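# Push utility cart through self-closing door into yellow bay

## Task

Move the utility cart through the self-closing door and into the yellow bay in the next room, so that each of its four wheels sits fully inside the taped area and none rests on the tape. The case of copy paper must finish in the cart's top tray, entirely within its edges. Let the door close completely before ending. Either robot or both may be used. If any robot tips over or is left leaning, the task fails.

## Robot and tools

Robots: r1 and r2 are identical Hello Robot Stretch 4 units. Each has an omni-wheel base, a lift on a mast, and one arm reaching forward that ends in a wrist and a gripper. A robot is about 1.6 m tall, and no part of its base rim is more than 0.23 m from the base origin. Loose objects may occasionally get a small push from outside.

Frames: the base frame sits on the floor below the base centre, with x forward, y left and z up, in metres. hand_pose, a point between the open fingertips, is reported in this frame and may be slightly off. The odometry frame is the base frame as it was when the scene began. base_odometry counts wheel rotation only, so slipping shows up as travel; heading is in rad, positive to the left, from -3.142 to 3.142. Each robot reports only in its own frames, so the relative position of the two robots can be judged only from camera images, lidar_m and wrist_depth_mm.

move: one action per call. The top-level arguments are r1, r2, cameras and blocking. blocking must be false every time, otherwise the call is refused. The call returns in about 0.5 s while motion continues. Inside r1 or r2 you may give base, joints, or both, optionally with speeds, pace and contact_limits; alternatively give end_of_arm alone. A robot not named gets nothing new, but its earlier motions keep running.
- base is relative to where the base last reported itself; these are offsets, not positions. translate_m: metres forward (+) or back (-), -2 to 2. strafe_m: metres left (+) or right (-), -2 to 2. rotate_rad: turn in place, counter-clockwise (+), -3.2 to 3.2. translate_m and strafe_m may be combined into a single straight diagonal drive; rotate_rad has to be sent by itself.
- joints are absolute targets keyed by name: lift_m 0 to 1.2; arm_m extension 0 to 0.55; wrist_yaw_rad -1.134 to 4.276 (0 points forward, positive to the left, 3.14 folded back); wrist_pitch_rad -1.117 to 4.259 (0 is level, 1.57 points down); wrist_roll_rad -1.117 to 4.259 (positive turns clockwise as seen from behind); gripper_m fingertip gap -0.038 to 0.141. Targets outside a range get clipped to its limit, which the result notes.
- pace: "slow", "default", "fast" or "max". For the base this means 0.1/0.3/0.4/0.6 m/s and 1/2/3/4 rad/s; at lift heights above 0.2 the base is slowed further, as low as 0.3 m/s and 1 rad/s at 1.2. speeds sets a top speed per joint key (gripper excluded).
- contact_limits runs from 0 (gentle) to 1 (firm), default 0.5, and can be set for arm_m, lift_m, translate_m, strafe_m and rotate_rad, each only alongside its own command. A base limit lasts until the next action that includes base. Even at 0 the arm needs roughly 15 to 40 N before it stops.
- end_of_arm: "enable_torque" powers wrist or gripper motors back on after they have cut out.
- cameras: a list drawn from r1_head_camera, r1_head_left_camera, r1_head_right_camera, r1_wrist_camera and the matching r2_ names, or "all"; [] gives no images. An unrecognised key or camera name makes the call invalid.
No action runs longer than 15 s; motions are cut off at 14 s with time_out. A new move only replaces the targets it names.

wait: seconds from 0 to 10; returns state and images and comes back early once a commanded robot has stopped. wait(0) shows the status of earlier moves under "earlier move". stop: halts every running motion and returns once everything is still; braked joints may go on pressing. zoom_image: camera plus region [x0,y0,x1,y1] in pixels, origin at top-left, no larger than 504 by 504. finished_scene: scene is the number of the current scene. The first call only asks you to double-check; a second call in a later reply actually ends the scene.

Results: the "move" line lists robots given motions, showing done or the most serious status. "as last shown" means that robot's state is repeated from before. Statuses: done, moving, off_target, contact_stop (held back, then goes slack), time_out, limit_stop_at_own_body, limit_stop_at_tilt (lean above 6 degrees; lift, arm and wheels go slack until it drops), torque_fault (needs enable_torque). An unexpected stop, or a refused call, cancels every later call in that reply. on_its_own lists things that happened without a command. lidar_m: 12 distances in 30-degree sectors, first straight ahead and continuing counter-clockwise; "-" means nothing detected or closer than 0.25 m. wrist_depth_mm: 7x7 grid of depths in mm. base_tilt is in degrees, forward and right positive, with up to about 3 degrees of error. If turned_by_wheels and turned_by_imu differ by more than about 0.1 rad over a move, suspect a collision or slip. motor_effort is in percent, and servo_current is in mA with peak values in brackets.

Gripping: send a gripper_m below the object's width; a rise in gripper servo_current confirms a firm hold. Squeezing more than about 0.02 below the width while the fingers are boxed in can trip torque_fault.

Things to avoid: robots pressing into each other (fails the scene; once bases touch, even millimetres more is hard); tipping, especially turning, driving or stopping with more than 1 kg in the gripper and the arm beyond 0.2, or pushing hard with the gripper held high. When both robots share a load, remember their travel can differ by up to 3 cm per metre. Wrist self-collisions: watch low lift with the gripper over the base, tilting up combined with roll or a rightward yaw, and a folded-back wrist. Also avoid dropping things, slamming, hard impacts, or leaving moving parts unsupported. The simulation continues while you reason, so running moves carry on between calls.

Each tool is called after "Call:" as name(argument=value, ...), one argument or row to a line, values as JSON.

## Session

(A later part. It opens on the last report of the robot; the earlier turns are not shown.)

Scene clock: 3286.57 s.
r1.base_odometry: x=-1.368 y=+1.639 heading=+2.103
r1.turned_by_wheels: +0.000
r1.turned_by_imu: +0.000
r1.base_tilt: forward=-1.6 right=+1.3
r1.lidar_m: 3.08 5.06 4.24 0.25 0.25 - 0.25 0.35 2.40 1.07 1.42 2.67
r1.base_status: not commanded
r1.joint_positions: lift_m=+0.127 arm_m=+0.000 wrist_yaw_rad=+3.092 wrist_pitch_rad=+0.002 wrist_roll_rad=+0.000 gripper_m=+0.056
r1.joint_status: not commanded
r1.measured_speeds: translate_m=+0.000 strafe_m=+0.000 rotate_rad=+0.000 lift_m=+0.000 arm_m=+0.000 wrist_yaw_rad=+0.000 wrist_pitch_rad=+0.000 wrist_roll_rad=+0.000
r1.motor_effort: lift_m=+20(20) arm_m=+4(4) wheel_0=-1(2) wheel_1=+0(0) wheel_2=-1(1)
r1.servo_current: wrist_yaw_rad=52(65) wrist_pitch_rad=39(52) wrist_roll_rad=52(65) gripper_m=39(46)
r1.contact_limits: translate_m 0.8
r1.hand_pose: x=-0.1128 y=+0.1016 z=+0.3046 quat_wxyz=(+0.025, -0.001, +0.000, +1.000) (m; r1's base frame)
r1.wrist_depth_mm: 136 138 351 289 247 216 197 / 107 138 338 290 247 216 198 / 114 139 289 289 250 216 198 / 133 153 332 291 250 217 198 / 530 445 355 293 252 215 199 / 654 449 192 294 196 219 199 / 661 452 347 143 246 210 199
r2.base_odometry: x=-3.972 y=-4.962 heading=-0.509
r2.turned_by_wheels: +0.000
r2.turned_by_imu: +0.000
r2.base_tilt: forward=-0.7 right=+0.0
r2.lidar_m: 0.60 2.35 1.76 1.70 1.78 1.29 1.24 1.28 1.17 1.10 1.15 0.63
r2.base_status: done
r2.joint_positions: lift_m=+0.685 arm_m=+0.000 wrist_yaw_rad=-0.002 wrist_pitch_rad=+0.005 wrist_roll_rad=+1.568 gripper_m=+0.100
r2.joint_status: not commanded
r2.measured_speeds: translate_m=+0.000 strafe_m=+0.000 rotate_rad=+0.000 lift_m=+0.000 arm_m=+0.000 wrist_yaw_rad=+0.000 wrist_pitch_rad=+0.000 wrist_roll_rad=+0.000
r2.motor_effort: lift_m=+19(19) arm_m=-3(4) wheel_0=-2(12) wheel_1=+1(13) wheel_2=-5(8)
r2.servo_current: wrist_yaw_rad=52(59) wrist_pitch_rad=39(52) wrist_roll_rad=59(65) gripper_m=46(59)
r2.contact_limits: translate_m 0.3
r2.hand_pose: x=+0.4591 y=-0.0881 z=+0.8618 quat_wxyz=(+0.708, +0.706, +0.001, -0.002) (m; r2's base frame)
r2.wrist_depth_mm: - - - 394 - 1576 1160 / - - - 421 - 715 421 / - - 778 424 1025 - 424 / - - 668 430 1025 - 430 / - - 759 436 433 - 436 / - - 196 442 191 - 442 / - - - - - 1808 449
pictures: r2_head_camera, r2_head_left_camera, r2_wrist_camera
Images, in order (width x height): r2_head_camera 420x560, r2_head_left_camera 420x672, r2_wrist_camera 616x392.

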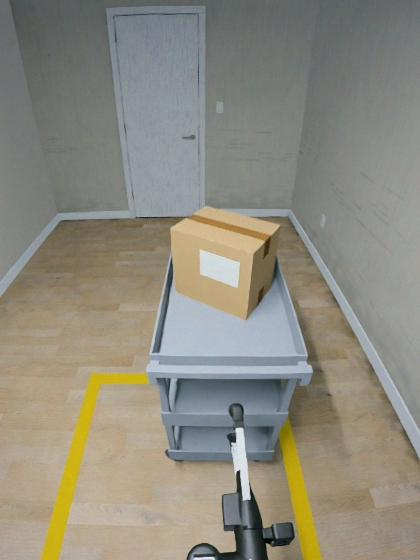

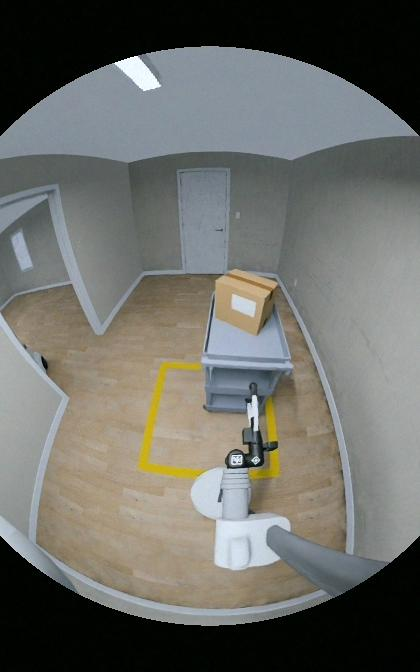

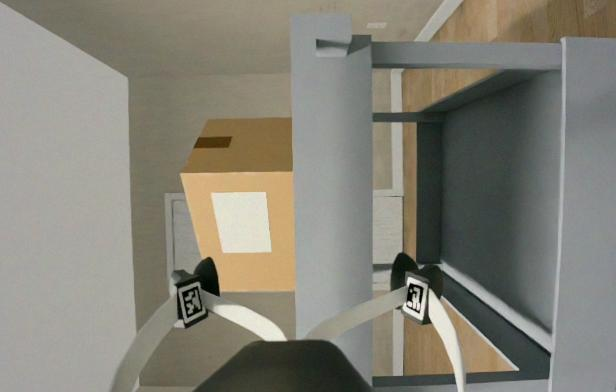

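Call:
move(
  r2={"base": {"translate_m": 0.19, "strafe_m": -0.02}, "pace": "slow", "contact_limits": {"translate_m": 0.3}},
  blocking=false,
  cameras=[],
)

Call:
wait(
  seconds=5,
  cameras=["r2_head_camera", "r2_wrist_camera"],
)

Scene clock: 3315.00 s.
move: r2 moving
r1.base_odometry: x=-1.368 y=+1.639 heading=+2.103
r1.turned_by_wheels: +0.000
r1.turned_by_imu: +0.000
r1.base_tilt: forward=-1.6 right=+1.3
r1.lidar_m: 3.08 5.06 4.27 0.25 0.26 - 0.25 0.36 2.41 1.07 1.40 2.66
r1.base_status: not commanded
r1.joint_positions: lift_m=+0.127 arm_m=+0.000 wrist_yaw_rad=+3.092 wrist_pitch_rad=+0.002 wrist_roll_rad=+0.000 gripper_m=+0.056
r1.joint_status: not commanded
r1.measured_speeds: translate_m=+0.000 strafe_m=+0.000 rotate_rad=+0.000 lift_m=+0.000 arm_m=+0.000 wrist_yaw_rad=+0.000 wrist_pitch_rad=+0.000 wrist_roll_rad=+0.000
r1.motor_effort: lift_m=+20(20) arm_m=+4(4) wheel_0=-1(1) wheel_1=+0(0) wheel_2=+0(1)
r1.servo_current: wrist_yaw_rad=59(59) wrist_pitch_rad=46(46) wrist_roll_rad=59(59) gripper_m=39(46)
r1.contact_limits: translate_m 0.8
r1.hand_pose: x=-0.1128 y=+0.1016 z=+0.3046 quat_wxyz=(+0.025, -0.001, +0.000, +1.000) (m; r1's base frame)
r1.wrist_depth_mm: 136 138 349 290 247 215 197 / 107 138 340 290 248 216 198 / 114 138 287 291 249 218 198 / 133 153 334 291 251 217 199 / 525 449 353 293 250 214 200 / 654 445 193 294 198 219 199 / 661 452 347 143 246 210 200
r2.base_odometry: x=-3.962 y=-4.969 heading=-0.509
r2.turned_by_wheels: +0.000
r2.turned_by_imu: +0.001
r2.base_tilt: forward=-0.7 right=+0.1
r2.lidar_m: 0.58 2.38 1.75 1.69 1.77 1.31 1.25 1.32 1.13 1.10 1.16 0.58
r2.base_status: translate_m moving; strafe_m moving
r2.joint_positions: lift_m=+0.685 arm_m=+0.000 wrist_yaw_rad=-0.002 wrist_pitch_rad=+0.005 wrist_roll_rad=+1.568 gripper_m=+0.100
r2.joint_status: not commanded
r2.measured_speeds: translate_m=+0.049 strafe_m=-0.005 rotate_rad=+0.001 lift_m=+0.000 arm_m=+0.000 wrist_yaw_rad=+0.000 wrist_pitch_rad=+0.000 wrist_roll_rad=+0.000
r2.motor_effort: lift_m=+19(19) arm_m=-3(4) wheel_0=+9(9) wheel_1=+6(6) wheel_2=-9(10)
r2.servo_current: wrist_yaw_rad=46(59) wrist_pitch_rad=46(46) wrist_roll_rad=46(59) gripper_m=46(59)
r2.contact_limits: translate_m 0.3
r2.hand_pose: x=+0.4591 y=-0.0881 z=+0.8618 quat_wxyz=(+0.708, +0.706, +0.001, -0.002) (m; r2's base frame)
r2.wrist_depth_mm: - - - 359 - 1464 1160 / - - - 410 - 715 410 / - - 768 415 1008 - 413 / - - 661 418 1025 - 418 / - - 741 424 424 - 427 / - - 196 370 191 - 430 / - - - - - 1756 436
pictures: none
No camera images: "cameras" was empty.

Scene clock: 3317.70 s.
earlier move: r2 done
r1.base_odometry: x=-1.368 y=+1.639 heading=+2.103
r1.turned_by_wheels: +0.000
r1.turned_by_imu: +0.000
r1.base_tilt: forward=-1.6 right=+1.3
r1.lidar_m: 3.06 5.08 4.24 0.25 0.25 - 0.25 0.36 2.41 1.06 1.41 2.66
r1.base_status: not commanded
r1.joint_positions: lift_m=+0.127 arm_m=+0.000 wrist_yaw_rad=+3.092 wrist_pitch_rad=+0.002 wrist_roll_rad=+0.000 gripper_m=+0.056
r1.joint_status: not commanded
r1.measured_speeds: translate_m=+0.000 strafe_m=+0.000 rotate_rad=+0.000 lift_m=+0.000 arm_m=+0.000 wrist_yaw_rad=+0.000 wrist_pitch_rad=+0.000 wrist_roll_rad=+0.000
r1.motor_effort: lift_m=+20(20) arm_m=+4(4) wheel_0=-1(1) wheel_1=+0(1) wheel_2=-1(1)
r1.servo_current: wrist_yaw_rad=46(72) wrist_pitch_rad=46(52) wrist_roll_rad=46(65) gripper_m=46(46)
r1.contact_limits: translate_m 0.8
r1.hand_pose: x=-0.1128 y=+0.1016 z=+0.3046 quat_wxyz=(+0.025, -0.001, +0.000, +1.000) (m; r1's base frame)
r1.wrist_depth_mm: 136 138 349 289 248 216 197 / 107 138 338 291 249 216 198 / 114 138 286 290 250 217 198 / 133 153 332 293 250 218 200 / 525 445 353 293 251 214 199 / 654 445 193 296 196 218 199 / 668 449 347 143 246 210 199
r2.base_odometry: x=-3.816 y=-5.072 heading=-0.509
r2.turned_by_wheels: +0.000
r2.turned_by_imu: +0.000
r2.base_tilt: forward=-0.7 right=+0.1
r2.lidar_m: 0.42 0.44 1.90 1.69 1.80 1.48 1.43 1.50 1.12 1.08 1.15 0.45
r2.base_status: done
r2.joint_positions: lift_m=+0.685 arm_m=+0.000 wrist_yaw_rad=-0.002 wrist_pitch_rad=+0.005 wrist_roll_rad=+1.568 gripper_m=+0.100
r2.joint_status: not commanded
r2.measured_speeds: translate_m=+0.000 strafe_m=+0.000 rotate_rad=+0.000 lift_m=+0.000 arm_m=+0.000 wrist_yaw_rad=+0.000 wrist_pitch_rad=+0.000 wrist_roll_rad=+0.000
r2.motor_effort: lift_m=+19(19) arm_m=-3(4) wheel_0=+3(11) wheel_1=+4(7) wheel_2=-6(11)
r2.servo_current: wrist_yaw_rad=39(59) wrist_pitch_rad=39(46) wrist_roll_rad=46(72) gripper_m=52(59)
r2.contact_limits: translate_m 0.3
r2.hand_pose: x=+0.4591 y=-0.0881 z=+0.8618 quat_wxyz=(+0.708, +0.706, +0.001, -0.002) (m; r2's base frame)
r2.wrist_depth_mm: - - - 174 233 1661 1229 / - - - 177 235 1618 - / - - 554 179 239 831 - / - - 473 181 240 842 - / - - 512 183 243 866 - / - - 198 185 196 - - / - - - - - 1756 -
wait: 2.70 of 5 s (r2 has come to rest)
pictures: r2_head_camera, r2_wrist_camera
Images, in order (width x height): r2_head_camera 420x560, r2_wrist_camera 616x392.

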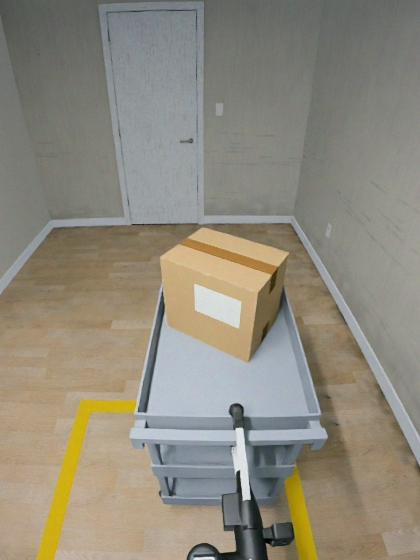

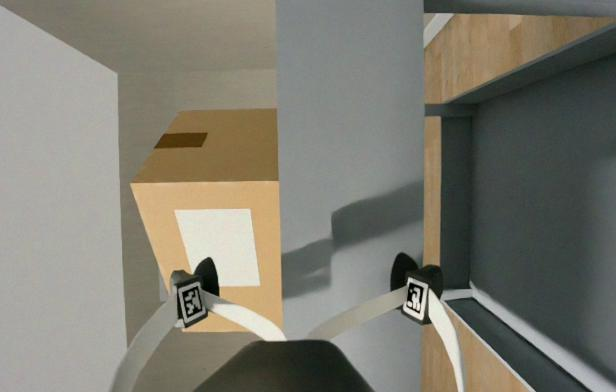

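Call:
move(
  r2={"joints": {"gripper_m": -0.012}},
  blocking=false,
  cameras=[],
)

Call:
wait(
  seconds=3,
  cameras=["r2_wrist_camera"],
)

Scene clock: 3328.53 s.
move: r2 moving
r1.base_odometry: x=-1.368 y=+1.639 heading=+2.103
r1.turned_by_wheels: +0.000
r1.turned_by_imu: +0.000
r1.base_tilt: forward=-1.6 right=+1.3
r1.lidar_m: 3.08 5.08 4.23 0.25 0.25 - 0.25 0.34 2.40 1.04 1.42 2.64
r1.base_status: not commanded
r1.joint_positions: lift_m=+0.127 arm_m=+0.000 wrist_yaw_rad=+3.092 wrist_pitch_rad=+0.002 wrist_roll_rad=+0.000 gripper_m=+0.056
r1.joint_status: not commanded
r1.measured_speeds: translate_m=+0.000 strafe_m=+0.000 rotate_rad=+0.000 lift_m=+0.000 arm_m=+0.000 wrist_yaw_rad=+0.000 wrist_pitch_rad=+0.000 wrist_roll_rad=+0.000
r1.motor_effort: lift_m=+20(20) arm_m=+4(4) wheel_0=-1(1) wheel_1=+0(0) wheel_2=+0(1)
r1.servo_current: wrist_yaw_rad=46(65) wrist_pitch_rad=39(46) wrist_roll_rad=39(65) gripper_m=39(46)
r1.contact_limits: translate_m 0.8
r1.hand_pose: x=-0.1128 y=+0.1016 z=+0.3046 quat_wxyz=(+0.025, -0.001, +0.000, +1.000) (m; r1's base frame)
r1.wrist_depth_mm: 135 138 347 290 247 215 198 / 107 138 340 290 249 216 198 / 114 139 287 291 249 217 198 / 133 153 332 293 251 218 198 / 525 445 351 294 250 214 199 / 647 449 193 294 196 219 200 / 661 449 347 143 246 211 200
r2.base_odometry: x=-3.816 y=-5.072 heading=-0.509
r2.turned_by_wheels: +0.000
r2.turned_by_imu: +0.000
r2.base_tilt: forward=-0.7 right=+0.1
r2.lidar_m: 0.41 0.44 1.92 1.71 1.79 1.50 1.41 1.51 1.13 1.10 1.16 0.43
r2.base_status: not commanded
r2.joint_positions: lift_m=+0.685 arm_m=+0.000 wrist_yaw_rad=-0.002 wrist_pitch_rad=+0.005 wrist_roll_rad=+1.568 gripper_m=+0.083
r2.joint_status: gripper_m moving
r2.measured_speeds: translate_m=+0.000 strafe_m=+0.000 rotate_rad=+0.000 lift_m=+0.000 arm_m=+0.000 wrist_yaw_rad=+0.000 wrist_pitch_rad=+0.000 wrist_roll_rad=+0.000
r2.motor_effort: lift_m=+19(19) arm_m=-3(4) wheel_0=+3(4) wheel_1=+4(4) wheel_2=-7(7)
r2.servo_current: wrist_yaw_rad=46(52) wrist_pitch_rad=46(52) wrist_roll_rad=52(52) gripper_m=111(117)
r2.contact_limits: translate_m 0.3
r2.hand_pose: x=+0.4591 y=-0.0881 z=+0.8618 quat_wxyz=(+0.708, +0.706, +0.001, -0.002) (m; r2's base frame)
r2.wrist_depth_mm: - - - 176 234 1576 1160 / - - - 178 236 1618 - / - - 559 180 239 831 - / - - 477 182 241 842 - / - - 508 184 244 854 - / - - 195 185 191 - - / - - - - - 1863 -
pictures: none
No camera images: "cameras" was empty.

Scene clock: 3329.90 s.
earlier move: r2 done
r1.base_odometry: x=-1.368 y=+1.639 heading=+2.103
r1.turned_by_wheels: +0.000
r1.turned_by_imu: +0.000
r1.base_tilt: forward=-1.6 right=+1.3
r1.lidar_m: 3.06 5.08 4.28 0.25 0.25 - 0.25 0.36 2.41 1.09 1.40 2.65
r1.base_status: not commanded
r1.joint_positions: lift_m=+0.127 arm_m=+0.000 wrist_yaw_rad=+3.092 wrist_pitch_rad=+0.002 wrist_roll_rad=+0.000 gripper_m=+0.056
r1.joint_status: not commanded
r1.measured_speeds: translate_m=+0.000 strafe_m=+0.000 rotate_rad=+0.000 lift_m=+0.000 arm_m=+0.000 wrist_yaw_rad=+0.000 wrist_pitch_rad=+0.000 wrist_roll_rad=+0.000
r1.motor_effort: lift_m=+20(20) arm_m=+4(4) wheel_0=-1(2) wheel_1=+0(0) wheel_2=+0(1)
r1.servo_current: wrist_yaw_rad=39(72) wrist_pitch_rad=39(46) wrist_roll_rad=33(65) gripper_m=39(46)
r1.contact_limits: translate_m 0.8
r1.hand_pose: x=-0.1128 y=+0.1016 z=+0.3046 quat_wxyz=(+0.025, -0.001, +0.000, +1.000) (m; r1's base frame)
r1.wrist_depth_mm: 136 138 345 290 248 215 197 / 107 138 340 290 248 216 198 / 114 138 287 290 249 217 199 / 133 153 330 293 249 218 198 / 530 445 353 293 250 214 199 / 647 445 193 296 197 219 200 / 668 449 347 143 247 211 199
r2.base_odometry: x=-3.816 y=-5.072 heading=-0.509
r2.turned_by_wheels: +0.000
r2.turned_by_imu: +0.000
r2.base_tilt: forward=-0.6 right=+0.0
r2.lidar_m: 0.39 0.42 1.90 1.69 1.80 1.49 1.41 1.50 1.16 1.09 1.15 0.44
r2.base_status: not commanded
r2.joint_positions: lift_m=+0.685 arm_m=+0.000 wrist_yaw_rad=-0.001 wrist_pitch_rad=+0.005 wrist_roll_rad=+1.568 gripper_m=-0.011
r2.joint_status: all done
r2.measured_speeds: translate_m=+0.000 strafe_m=+0.000 rotate_rad=+0.000 lift_m=+0.000 arm_m=+0.000 wrist_yaw_rad=+0.000 wrist_pitch_rad=+0.000 wrist_roll_rad=+0.000
r2.motor_effort: lift_m=+19(19) arm_m=-3(4) wheel_0=+2(4) wheel_1=+3(4) wheel_2=-4(7)
r2.servo_current: wrist_yaw_rad=52(59) wrist_pitch_rad=46(52) wrist_roll_rad=59(59) gripper_m=98(202)
r2.contact_limits: translate_m 0.3
r2.hand_pose: x=+0.4592 y=-0.0877 z=+0.8618 quat_wxyz=(+0.708, +0.706, +0.001, -0.002) (m; r2's base frame)
r2.wrist_depth_mm: - - - 168 227 1661 1160 / - - - 171 229 1576 - / - - 544 173 232 842 - / - - 462 234 235 831 - / - - 521 177 237 842 - / - - 190 179 182 - - / - - - - - 1618 -
wait: 1.37 of 3 s (r2 has come to rest)
pictures: r2_wrist_camera
Images, in order (width x height): r2_wrist_camera 616x392.

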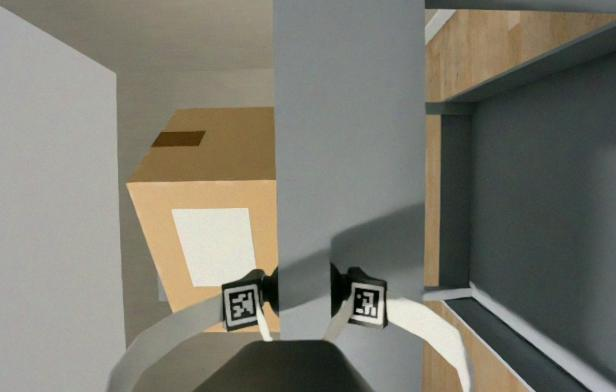

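Call:
move(
  r2={"base": {"translate_m": -0.24, "strafe_m": 0.1}, "pace": "slow", "contact_limits": {"translate_m": 0.4}},
  blocking=false,
  cameras=[],
)

Call:
wait(
  seconds=6,
  cameras=["r2_head_camera", "r2_wrist_camera"],
)

Scene clock: 3354.87 s.
move: r2 moving
r1.base_odometry: x=-1.368 y=+1.639 heading=+2.103
r1.turned_by_wheels: +0.000
r1.turned_by_imu: +0.000
r1.base_tilt: forward=-1.6 right=+1.3
r1.lidar_m: 3.06 5.09 4.25 0.25 0.25 - 0.25 0.36 2.42 1.08 1.37 2.66
r1.base_status: not commanded
r1.joint_positions: lift_m=+0.127 arm_m=+0.000 wrist_yaw_rad=+3.092 wrist_pitch_rad=+0.002 wrist_roll_rad=+0.000 gripper_m=+0.056
r1.joint_status: not commanded
r1.measured_speeds: translate_m=+0.000 strafe_m=+0.000 rotate_rad=+0.000 lift_m=+0.000 arm_m=+0.000 wrist_yaw_rad=+0.000 wrist_pitch_rad=+0.000 wrist_roll_rad=+0.000
r1.motor_effort: lift_m=+20(20) arm_m=+4(4) wheel_0=-1(2) wheel_1=+0(1) wheel_2=+0(1)
r1.servo_current: wrist_yaw_rad=46(72) wrist_pitch_rad=39(46) wrist_roll_rad=59(59) gripper_m=39(46)
r1.contact_limits: translate_m 0.8
r1.hand_pose: x=-0.1128 y=+0.1016 z=+0.3046 quat_wxyz=(+0.025, -0.001, +0.000, +1.000) (m; r1's base frame)
r1.wrist_depth_mm: 136 138 345 289 248 216 198 / 107 138 340 289 248 217 198 / 114 138 286 291 249 217 198 / 133 154 332 290 251 217 199 / 525 445 351 291 251 215 200 / 654 452 193 294 196 219 200 / 668 452 345 144 247 211 200
r2.base_odometry: x=-3.824 y=-5.061 heading=-0.509
r2.turned_by_wheels: +0.000
r2.turned_by_imu: +0.000
r2.base_tilt: forward=-0.6 right=+0.1
r2.lidar_m: 0.41 0.43 1.77 1.71 1.77 1.48 1.42 1.48 1.15 1.09 1.15 0.45
r2.base_status: translate_m moving; strafe_m moving
r2.joint_positions: lift_m=+0.685 arm_m=+0.000 wrist_yaw_rad=-0.001 wrist_pitch_rad=+0.005 wrist_roll_rad=+1.568 gripper_m=-0.011
r2.joint_status: not commanded
r2.measured_speeds: translate_m=-0.049 strafe_m=+0.020 rotate_rad=-0.003 lift_m=+0.000 arm_m=+0.000 wrist_yaw_rad=+0.000 wrist_pitch_rad=+0.000 wrist_roll_rad=+0.000
r2.motor_effort: lift_m=+19(19) arm_m=-3(4) wheel_0=-9(12) wheel_1=-7(7) wheel_2=+11(13)
r2.servo_current: wrist_yaw_rad=52(52) wrist_pitch_rad=46(46) wrist_roll_rad=39(65) gripper_m=91(104)
r2.contact_limits: translate_m 0.4
r2.hand_pose: x=+0.4592 y=-0.0877 z=+0.8618 quat_wxyz=(+0.708, +0.706, +0.001, -0.002) (m; r2's base frame)
r2.wrist_depth_mm: - - - 167 224 1661 1182 / - - - 170 226 1499 - / - - 525 173 231 - - / - - 469 233 236 831 - / - - 525 177 238 854 - / - - 191 179 182 - - / - - - - - 1576 -
pictures: none
No camera images: "cameras" was empty.

Scene clock: 3358.17 s.
earlier move: r2 done
r1.base_odometry: x=-1.368 y=+1.639 heading=+2.103
r1.turned_by_wheels: +0.000
r1.turned_by_imu: +0.000
r1.base_tilt: forward=-1.6 right=+1.3
r1.lidar_m: 3.04 5.08 4.23 0.25 0.25 - 0.25 0.33 2.69 1.05 1.40 2.66
r1.base_status: not commanded
r1.joint_positions: lift_m=+0.127 arm_m=+0.000 wrist_yaw_rad=+3.092 wrist_pitch_rad=+0.002 wrist_roll_rad=+0.000 gripper_m=+0.056
r1.joint_status: not commanded
r1.measured_speeds: translate_m=+0.000 strafe_m=+0.000 rotate_rad=+0.000 lift_m=+0.000 arm_m=+0.000 wrist_yaw_rad=+0.000 wrist_pitch_rad=+0.000 wrist_roll_rad=+0.000
r1.motor_effort: lift_m=+20(20) arm_m=+4(4) wheel_0=-1(2) wheel_1=+0(1) wheel_2=+0(1)
r1.servo_current: wrist_yaw_rad=26(72) wrist_pitch_rad=39(52) wrist_roll_rad=59(72) gripper_m=39(46)
r1.contact_limits: translate_m 0.8
r1.hand_pose: x=-0.1128 y=+0.1016 z=+0.3046 quat_wxyz=(+0.025, -0.001, +0.000, +1.000) (m; r1's base frame)
r1.wrist_depth_mm: 135 138 347 289 250 215 197 / 107 138 338 289 248 216 198 / 114 138 286 291 249 217 199 / 133 154 334 293 250 217 199 / 525 445 353 293 251 214 200 / 654 449 193 294 197 217 200 / 661 445 345 143 247 211 199
r2.base_odometry: x=-3.977 y=-4.868 heading=-0.509
r2.turned_by_wheels: +0.000
r2.turned_by_imu: -0.001
r2.base_tilt: forward=-0.7 right=+0.0
r2.lidar_m: 0.45 2.35 1.69 1.61 1.68 1.22 1.18 1.23 1.24 1.20 0.75 0.33
r2.base_status: done
r2.joint_positions: lift_m=+0.685 arm_m=+0.000 wrist_yaw_rad=-0.001 wrist_pitch_rad=+0.005 wrist_roll_rad=+1.568 gripper_m=-0.011
r2.joint_status: not commanded
r2.measured_speeds: translate_m=+0.000 strafe_m=+0.000 rotate_rad=+0.000 lift_m=+0.000 arm_m=+0.000 wrist_yaw_rad=+0.000 wrist_pitch_rad=+0.000 wrist_roll_rad=+0.000
r2.motor_effort: lift_m=+19(19) arm_m=-3(4) wheel_0=-5(15) wheel_1=-5(8) wheel_2=+3(13)
r2.servo_current: wrist_yaw_rad=46(65) wrist_pitch_rad=46(52) wrist_roll_rad=46(65) gripper_m=91(111)
r2.contact_limits: translate_m 0.4
r2.hand_pose: x=+0.4592 y=-0.0878 z=+0.8618 quat_wxyz=(+0.708, +0.706, +0.001, -0.002) (m; r2's base frame)
r2.wrist_depth_mm: - 366 355 - - 116 - / - 544 473 - - 133 - / - - - - 158 - - / - - - - 181 549 - / - - - - 222 1576 492 / - - 189 136 181 1618 455 / - - - - 397 1499 1205
wait: 3.30 of 6 s (r2 has come to rest)
pictures: r2_head_camera, r2_wrist_camera
Images, in order (width x height): r2_head_camera 420x560, r2_wrist_camera 616x392.

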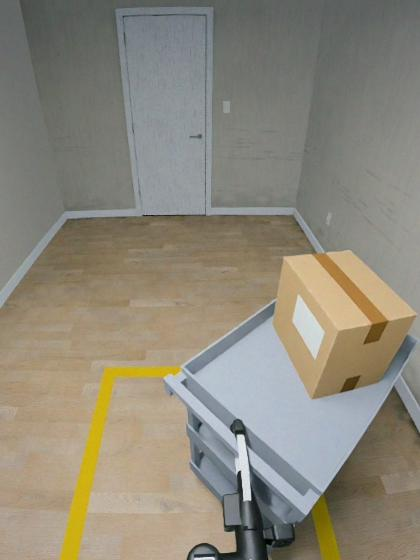

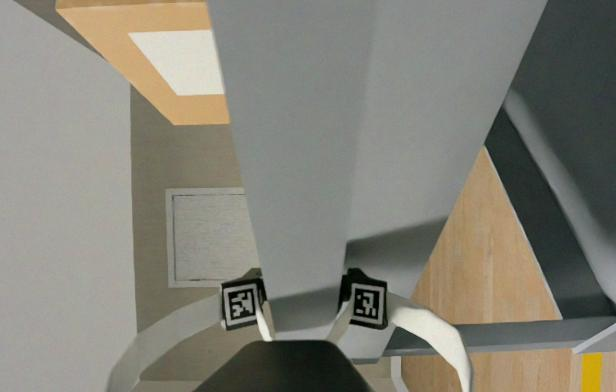

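Call:
zoom_image(
  camera="r2_head_camera",
  region=[60, 340, 420, 560],
)

Call:
move(
  r2={"joints": {"gripper_m": 0.1}},
  blocking=false,
  cameras=[],
)

Call:
wait(
  seconds=4,
  cameras=["r2_head_camera", "r2_wrist_camera", "r2_head_right_camera"],
)

Scaled by 1.400 from the camera's 420x560 image, which has a finer 1200x1600 frame.

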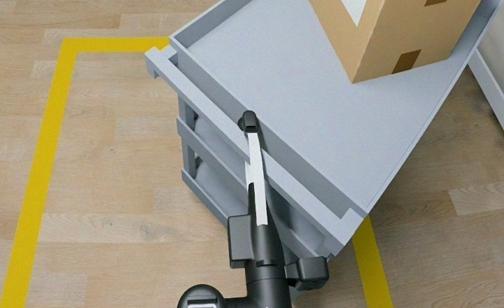

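Scene clock: 3448.33 s.
move: r2 moving
r1.base_odometry: x=-1.368 y=+1.639 heading=+2.103
r1.turned_by_wheels: +0.000
r1.turned_by_imu: +0.000
r1.base_tilt: forward=-1.6 right=+1.3
r1.lidar_m: 3.09 5.10 4.26 0.25 0.25 - 0.25 0.38 2.68 1.05 1.37 2.64
r1.base_status: not commanded
r1.joint_positions: lift_m=+0.127 arm_m=+0.000 wrist_yaw_rad=+3.092 wrist_pitch_rad=+0.002 wrist_roll_rad=+0.000 gripper_m=+0.056
r1.joint_status: not commanded
r1.measured_speeds: translate_m=+0.000 strafe_m=+0.000 rotate_rad=+0.000 lift_m=+0.000 arm_m=+0.000 wrist_yaw_rad=+0.000 wrist_pitch_rad=+0.000 wrist_roll_rad=+0.000
r1.motor_effort: lift_m=+20(20) arm_m=+4(4) wheel_0=-1(2) wheel_1=+0(0) wheel_2=+0(1)
r1.servo_current: wrist_yaw_rad=33(65) wrist_pitch_rad=39(52) wrist_roll_rad=46(52) gripper_m=39(46)
r1.contact_limits: translate_m 0.8
r1.hand_pose: x=-0.1128 y=+0.1016 z=+0.3046 quat_wxyz=(+0.025, -0.001, +0.000, +1.000) (m; r1's base frame)
r1.wrist_depth_mm: 136 138 347 289 248 216 198 / 107 138 342 290 249 216 198 / 114 139 287 291 250 217 198 / 133 153 329 291 250 218 199 / 525 445 351 293 250 213 199 / 661 445 193 293 196 218 200 / 668 455 347 143 247 211 199
r2.base_odometry: x=-3.977 y=-4.868 heading=-0.509
r2.turned_by_wheels: +0.000
r2.turned_by_imu: +0.001
r2.base_tilt: forward=-0.7 right=+0.1
r2.lidar_m: 0.46 2.34 1.67 1.60 1.67 1.23 1.18 1.24 1.26 1.19 0.76 0.32
r2.base_status: not commanded
r2.joint_positions: lift_m=+0.685 arm_m=+0.000 wrist_yaw_rad=-0.001 wrist_pitch_rad=+0.005 wrist_roll_rad=+1.569 gripper_m=+0.011
r2.joint_status: gripper_m moving
r2.measured_speeds: translate_m=+0.000 strafe_m=+0.000 rotate_rad=+0.001 lift_m=+0.000 arm_m=+0.000 wrist_yaw_rad=+0.000 wrist_pitch_rad=+0.000 wrist_roll_rad=+0.000
r2.motor_effort: lift_m=+19(19) arm_m=-3(4) wheel_0=-4(6) wheel_1=-4(5) wheel_2=+3(3)
r2.servo_current: wrist_yaw_rad=52(52) wrist_pitch_rad=39(46) wrist_roll_rad=46(59) gripper_m=85(85)
r2.contact_limits: translate_m 0.4
r2.hand_pose: x=+0.4592 y=-0.0878 z=+0.8618 quat_wxyz=(+0.708, +0.706, +0.001, -0.002) (m; r2's base frame)
r2.wrist_depth_mm: - 364 355 - - 118 - / - - 477 - - - - / - - - - 160 - - / - - - - 184 1499 - / - - - 113 225 1618 488 / - - 195 140 185 1576 449 / - - - - - 1397 1229
pictures: none
No camera images: "cameras" was empty.

Scene clock: 3449.70 s.
earlier move: r2 done
r1.base_odometry: x=-1.368 y=+1.639 heading=+2.103
r1.turned_by_wheels: +0.000
r1.turned_by_imu: +0.000
r1.base_tilt: forward=-1.6 right=+1.3
r1.lidar_m: 3.09 5.07 4.26 0.25 0.25 - 0.25 0.37 2.68 1.05 1.37 2.67
r1.base_status: not commanded
r1.joint_positions: lift_m=+0.127 arm_m=+0.000 wrist_yaw_rad=+3.092 wrist_pitch_rad=+0.002 wrist_roll_rad=+0.000 gripper_m=+0.056
r1.joint_status: not commanded
r1.measured_speeds: translate_m=+0.000 strafe_m=+0.000 rotate_rad=+0.000 lift_m=+0.000 arm_m=+0.000 wrist_yaw_rad=+0.000 wrist_pitch_rad=+0.000 wrist_roll_rad=+0.000
r1.motor_effort: lift_m=+20(20) arm_m=+4(4) wheel_0=-1(2) wheel_1=+0(1) wheel_2=+0(1)
r1.servo_current: wrist_yaw_rad=52(72) wrist_pitch_rad=39(52) wrist_roll_rad=39(65) gripper_m=46(46)
r1.contact_limits: translate_m 0.8
r1.hand_pose: x=-0.1128 y=+0.1016 z=+0.3046 quat_wxyz=(+0.025, -0.001, +0.000, +1.000) (m; r1's base frame)
r1.wrist_depth_mm: 136 138 349 290 248 216 196 / 107 138 340 290 248 216 199 / 114 138 286 291 248 217 198 / 133 153 332 290 250 216 198 / 525 442 351 293 251 215 200 / 647 445 193 294 196 219 200 / 668 449 345 144 246 211 200
r2.base_odometry: x=-3.977 y=-4.867 heading=-0.509
r2.turned_by_wheels: +0.000
r2.turned_by_imu: +0.000
r2.base_tilt: forward=-0.7 right=+0.1
r2.lidar_m: 0.43 2.36 1.66 1.61 1.67 1.27 1.18 1.23 1.25 1.18 0.78 0.33
r2.base_status: not commanded
r2.joint_positions: lift_m=+0.685 arm_m=+0.000 wrist_yaw_rad=-0.001 wrist_pitch_rad=+0.005 wrist_roll_rad=+1.569 gripper_m=+0.100
r2.joint_status: all done
r2.measured_speeds: translate_m=+0.000 strafe_m=+0.000 rotate_rad=+0.000 lift_m=+0.000 arm_m=+0.000 wrist_yaw_rad=+0.000 wrist_pitch_rad=+0.000 wrist_roll_rad=+0.000
r2.motor_effort: lift_m=+19(19) arm_m=-3(4) wheel_0=-3(6) wheel_1=-4(5) wheel_2=+3(3)
r2.servo_current: wrist_yaw_rad=52(59) wrist_pitch_rad=46(46) wrist_roll_rad=52(65) gripper_m=52(111)
r2.contact_limits: translate_m 0.4
r2.hand_pose: x=+0.4592 y=-0.0877 z=+0.8618 quat_wxyz=(+0.708, +0.706, +0.001, -0.002) (m; r2's base frame)
r2.wrist_depth_mm: - 379 384 - - 119 - / - - 492 - - 132 - / - - - - - - - / - - - - 189 1499 539 / - - - 118 223 1618 480 / - - 195 147 191 1397 442 / - - - - - 1756 1255
wait: 1.37 of 4 s (r2 has come to rest)
pictures: r2_head_camera, r2_head_right_camera, r2_wrist_camera
Images, in order (width x height): r2_head_camera 420x560, r2_head_right_camera 420x672, r2_wrist_camera 616x392.

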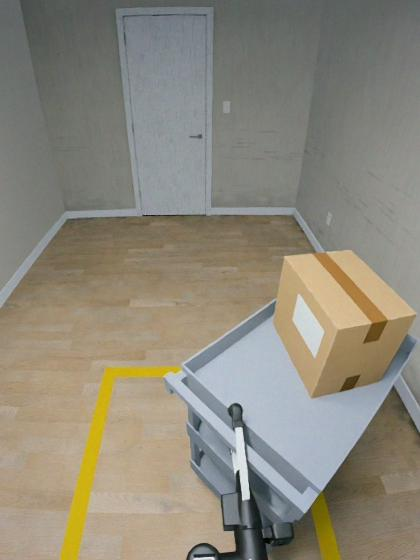

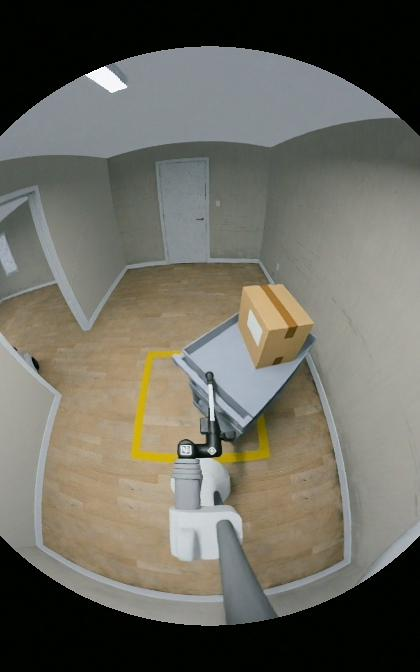

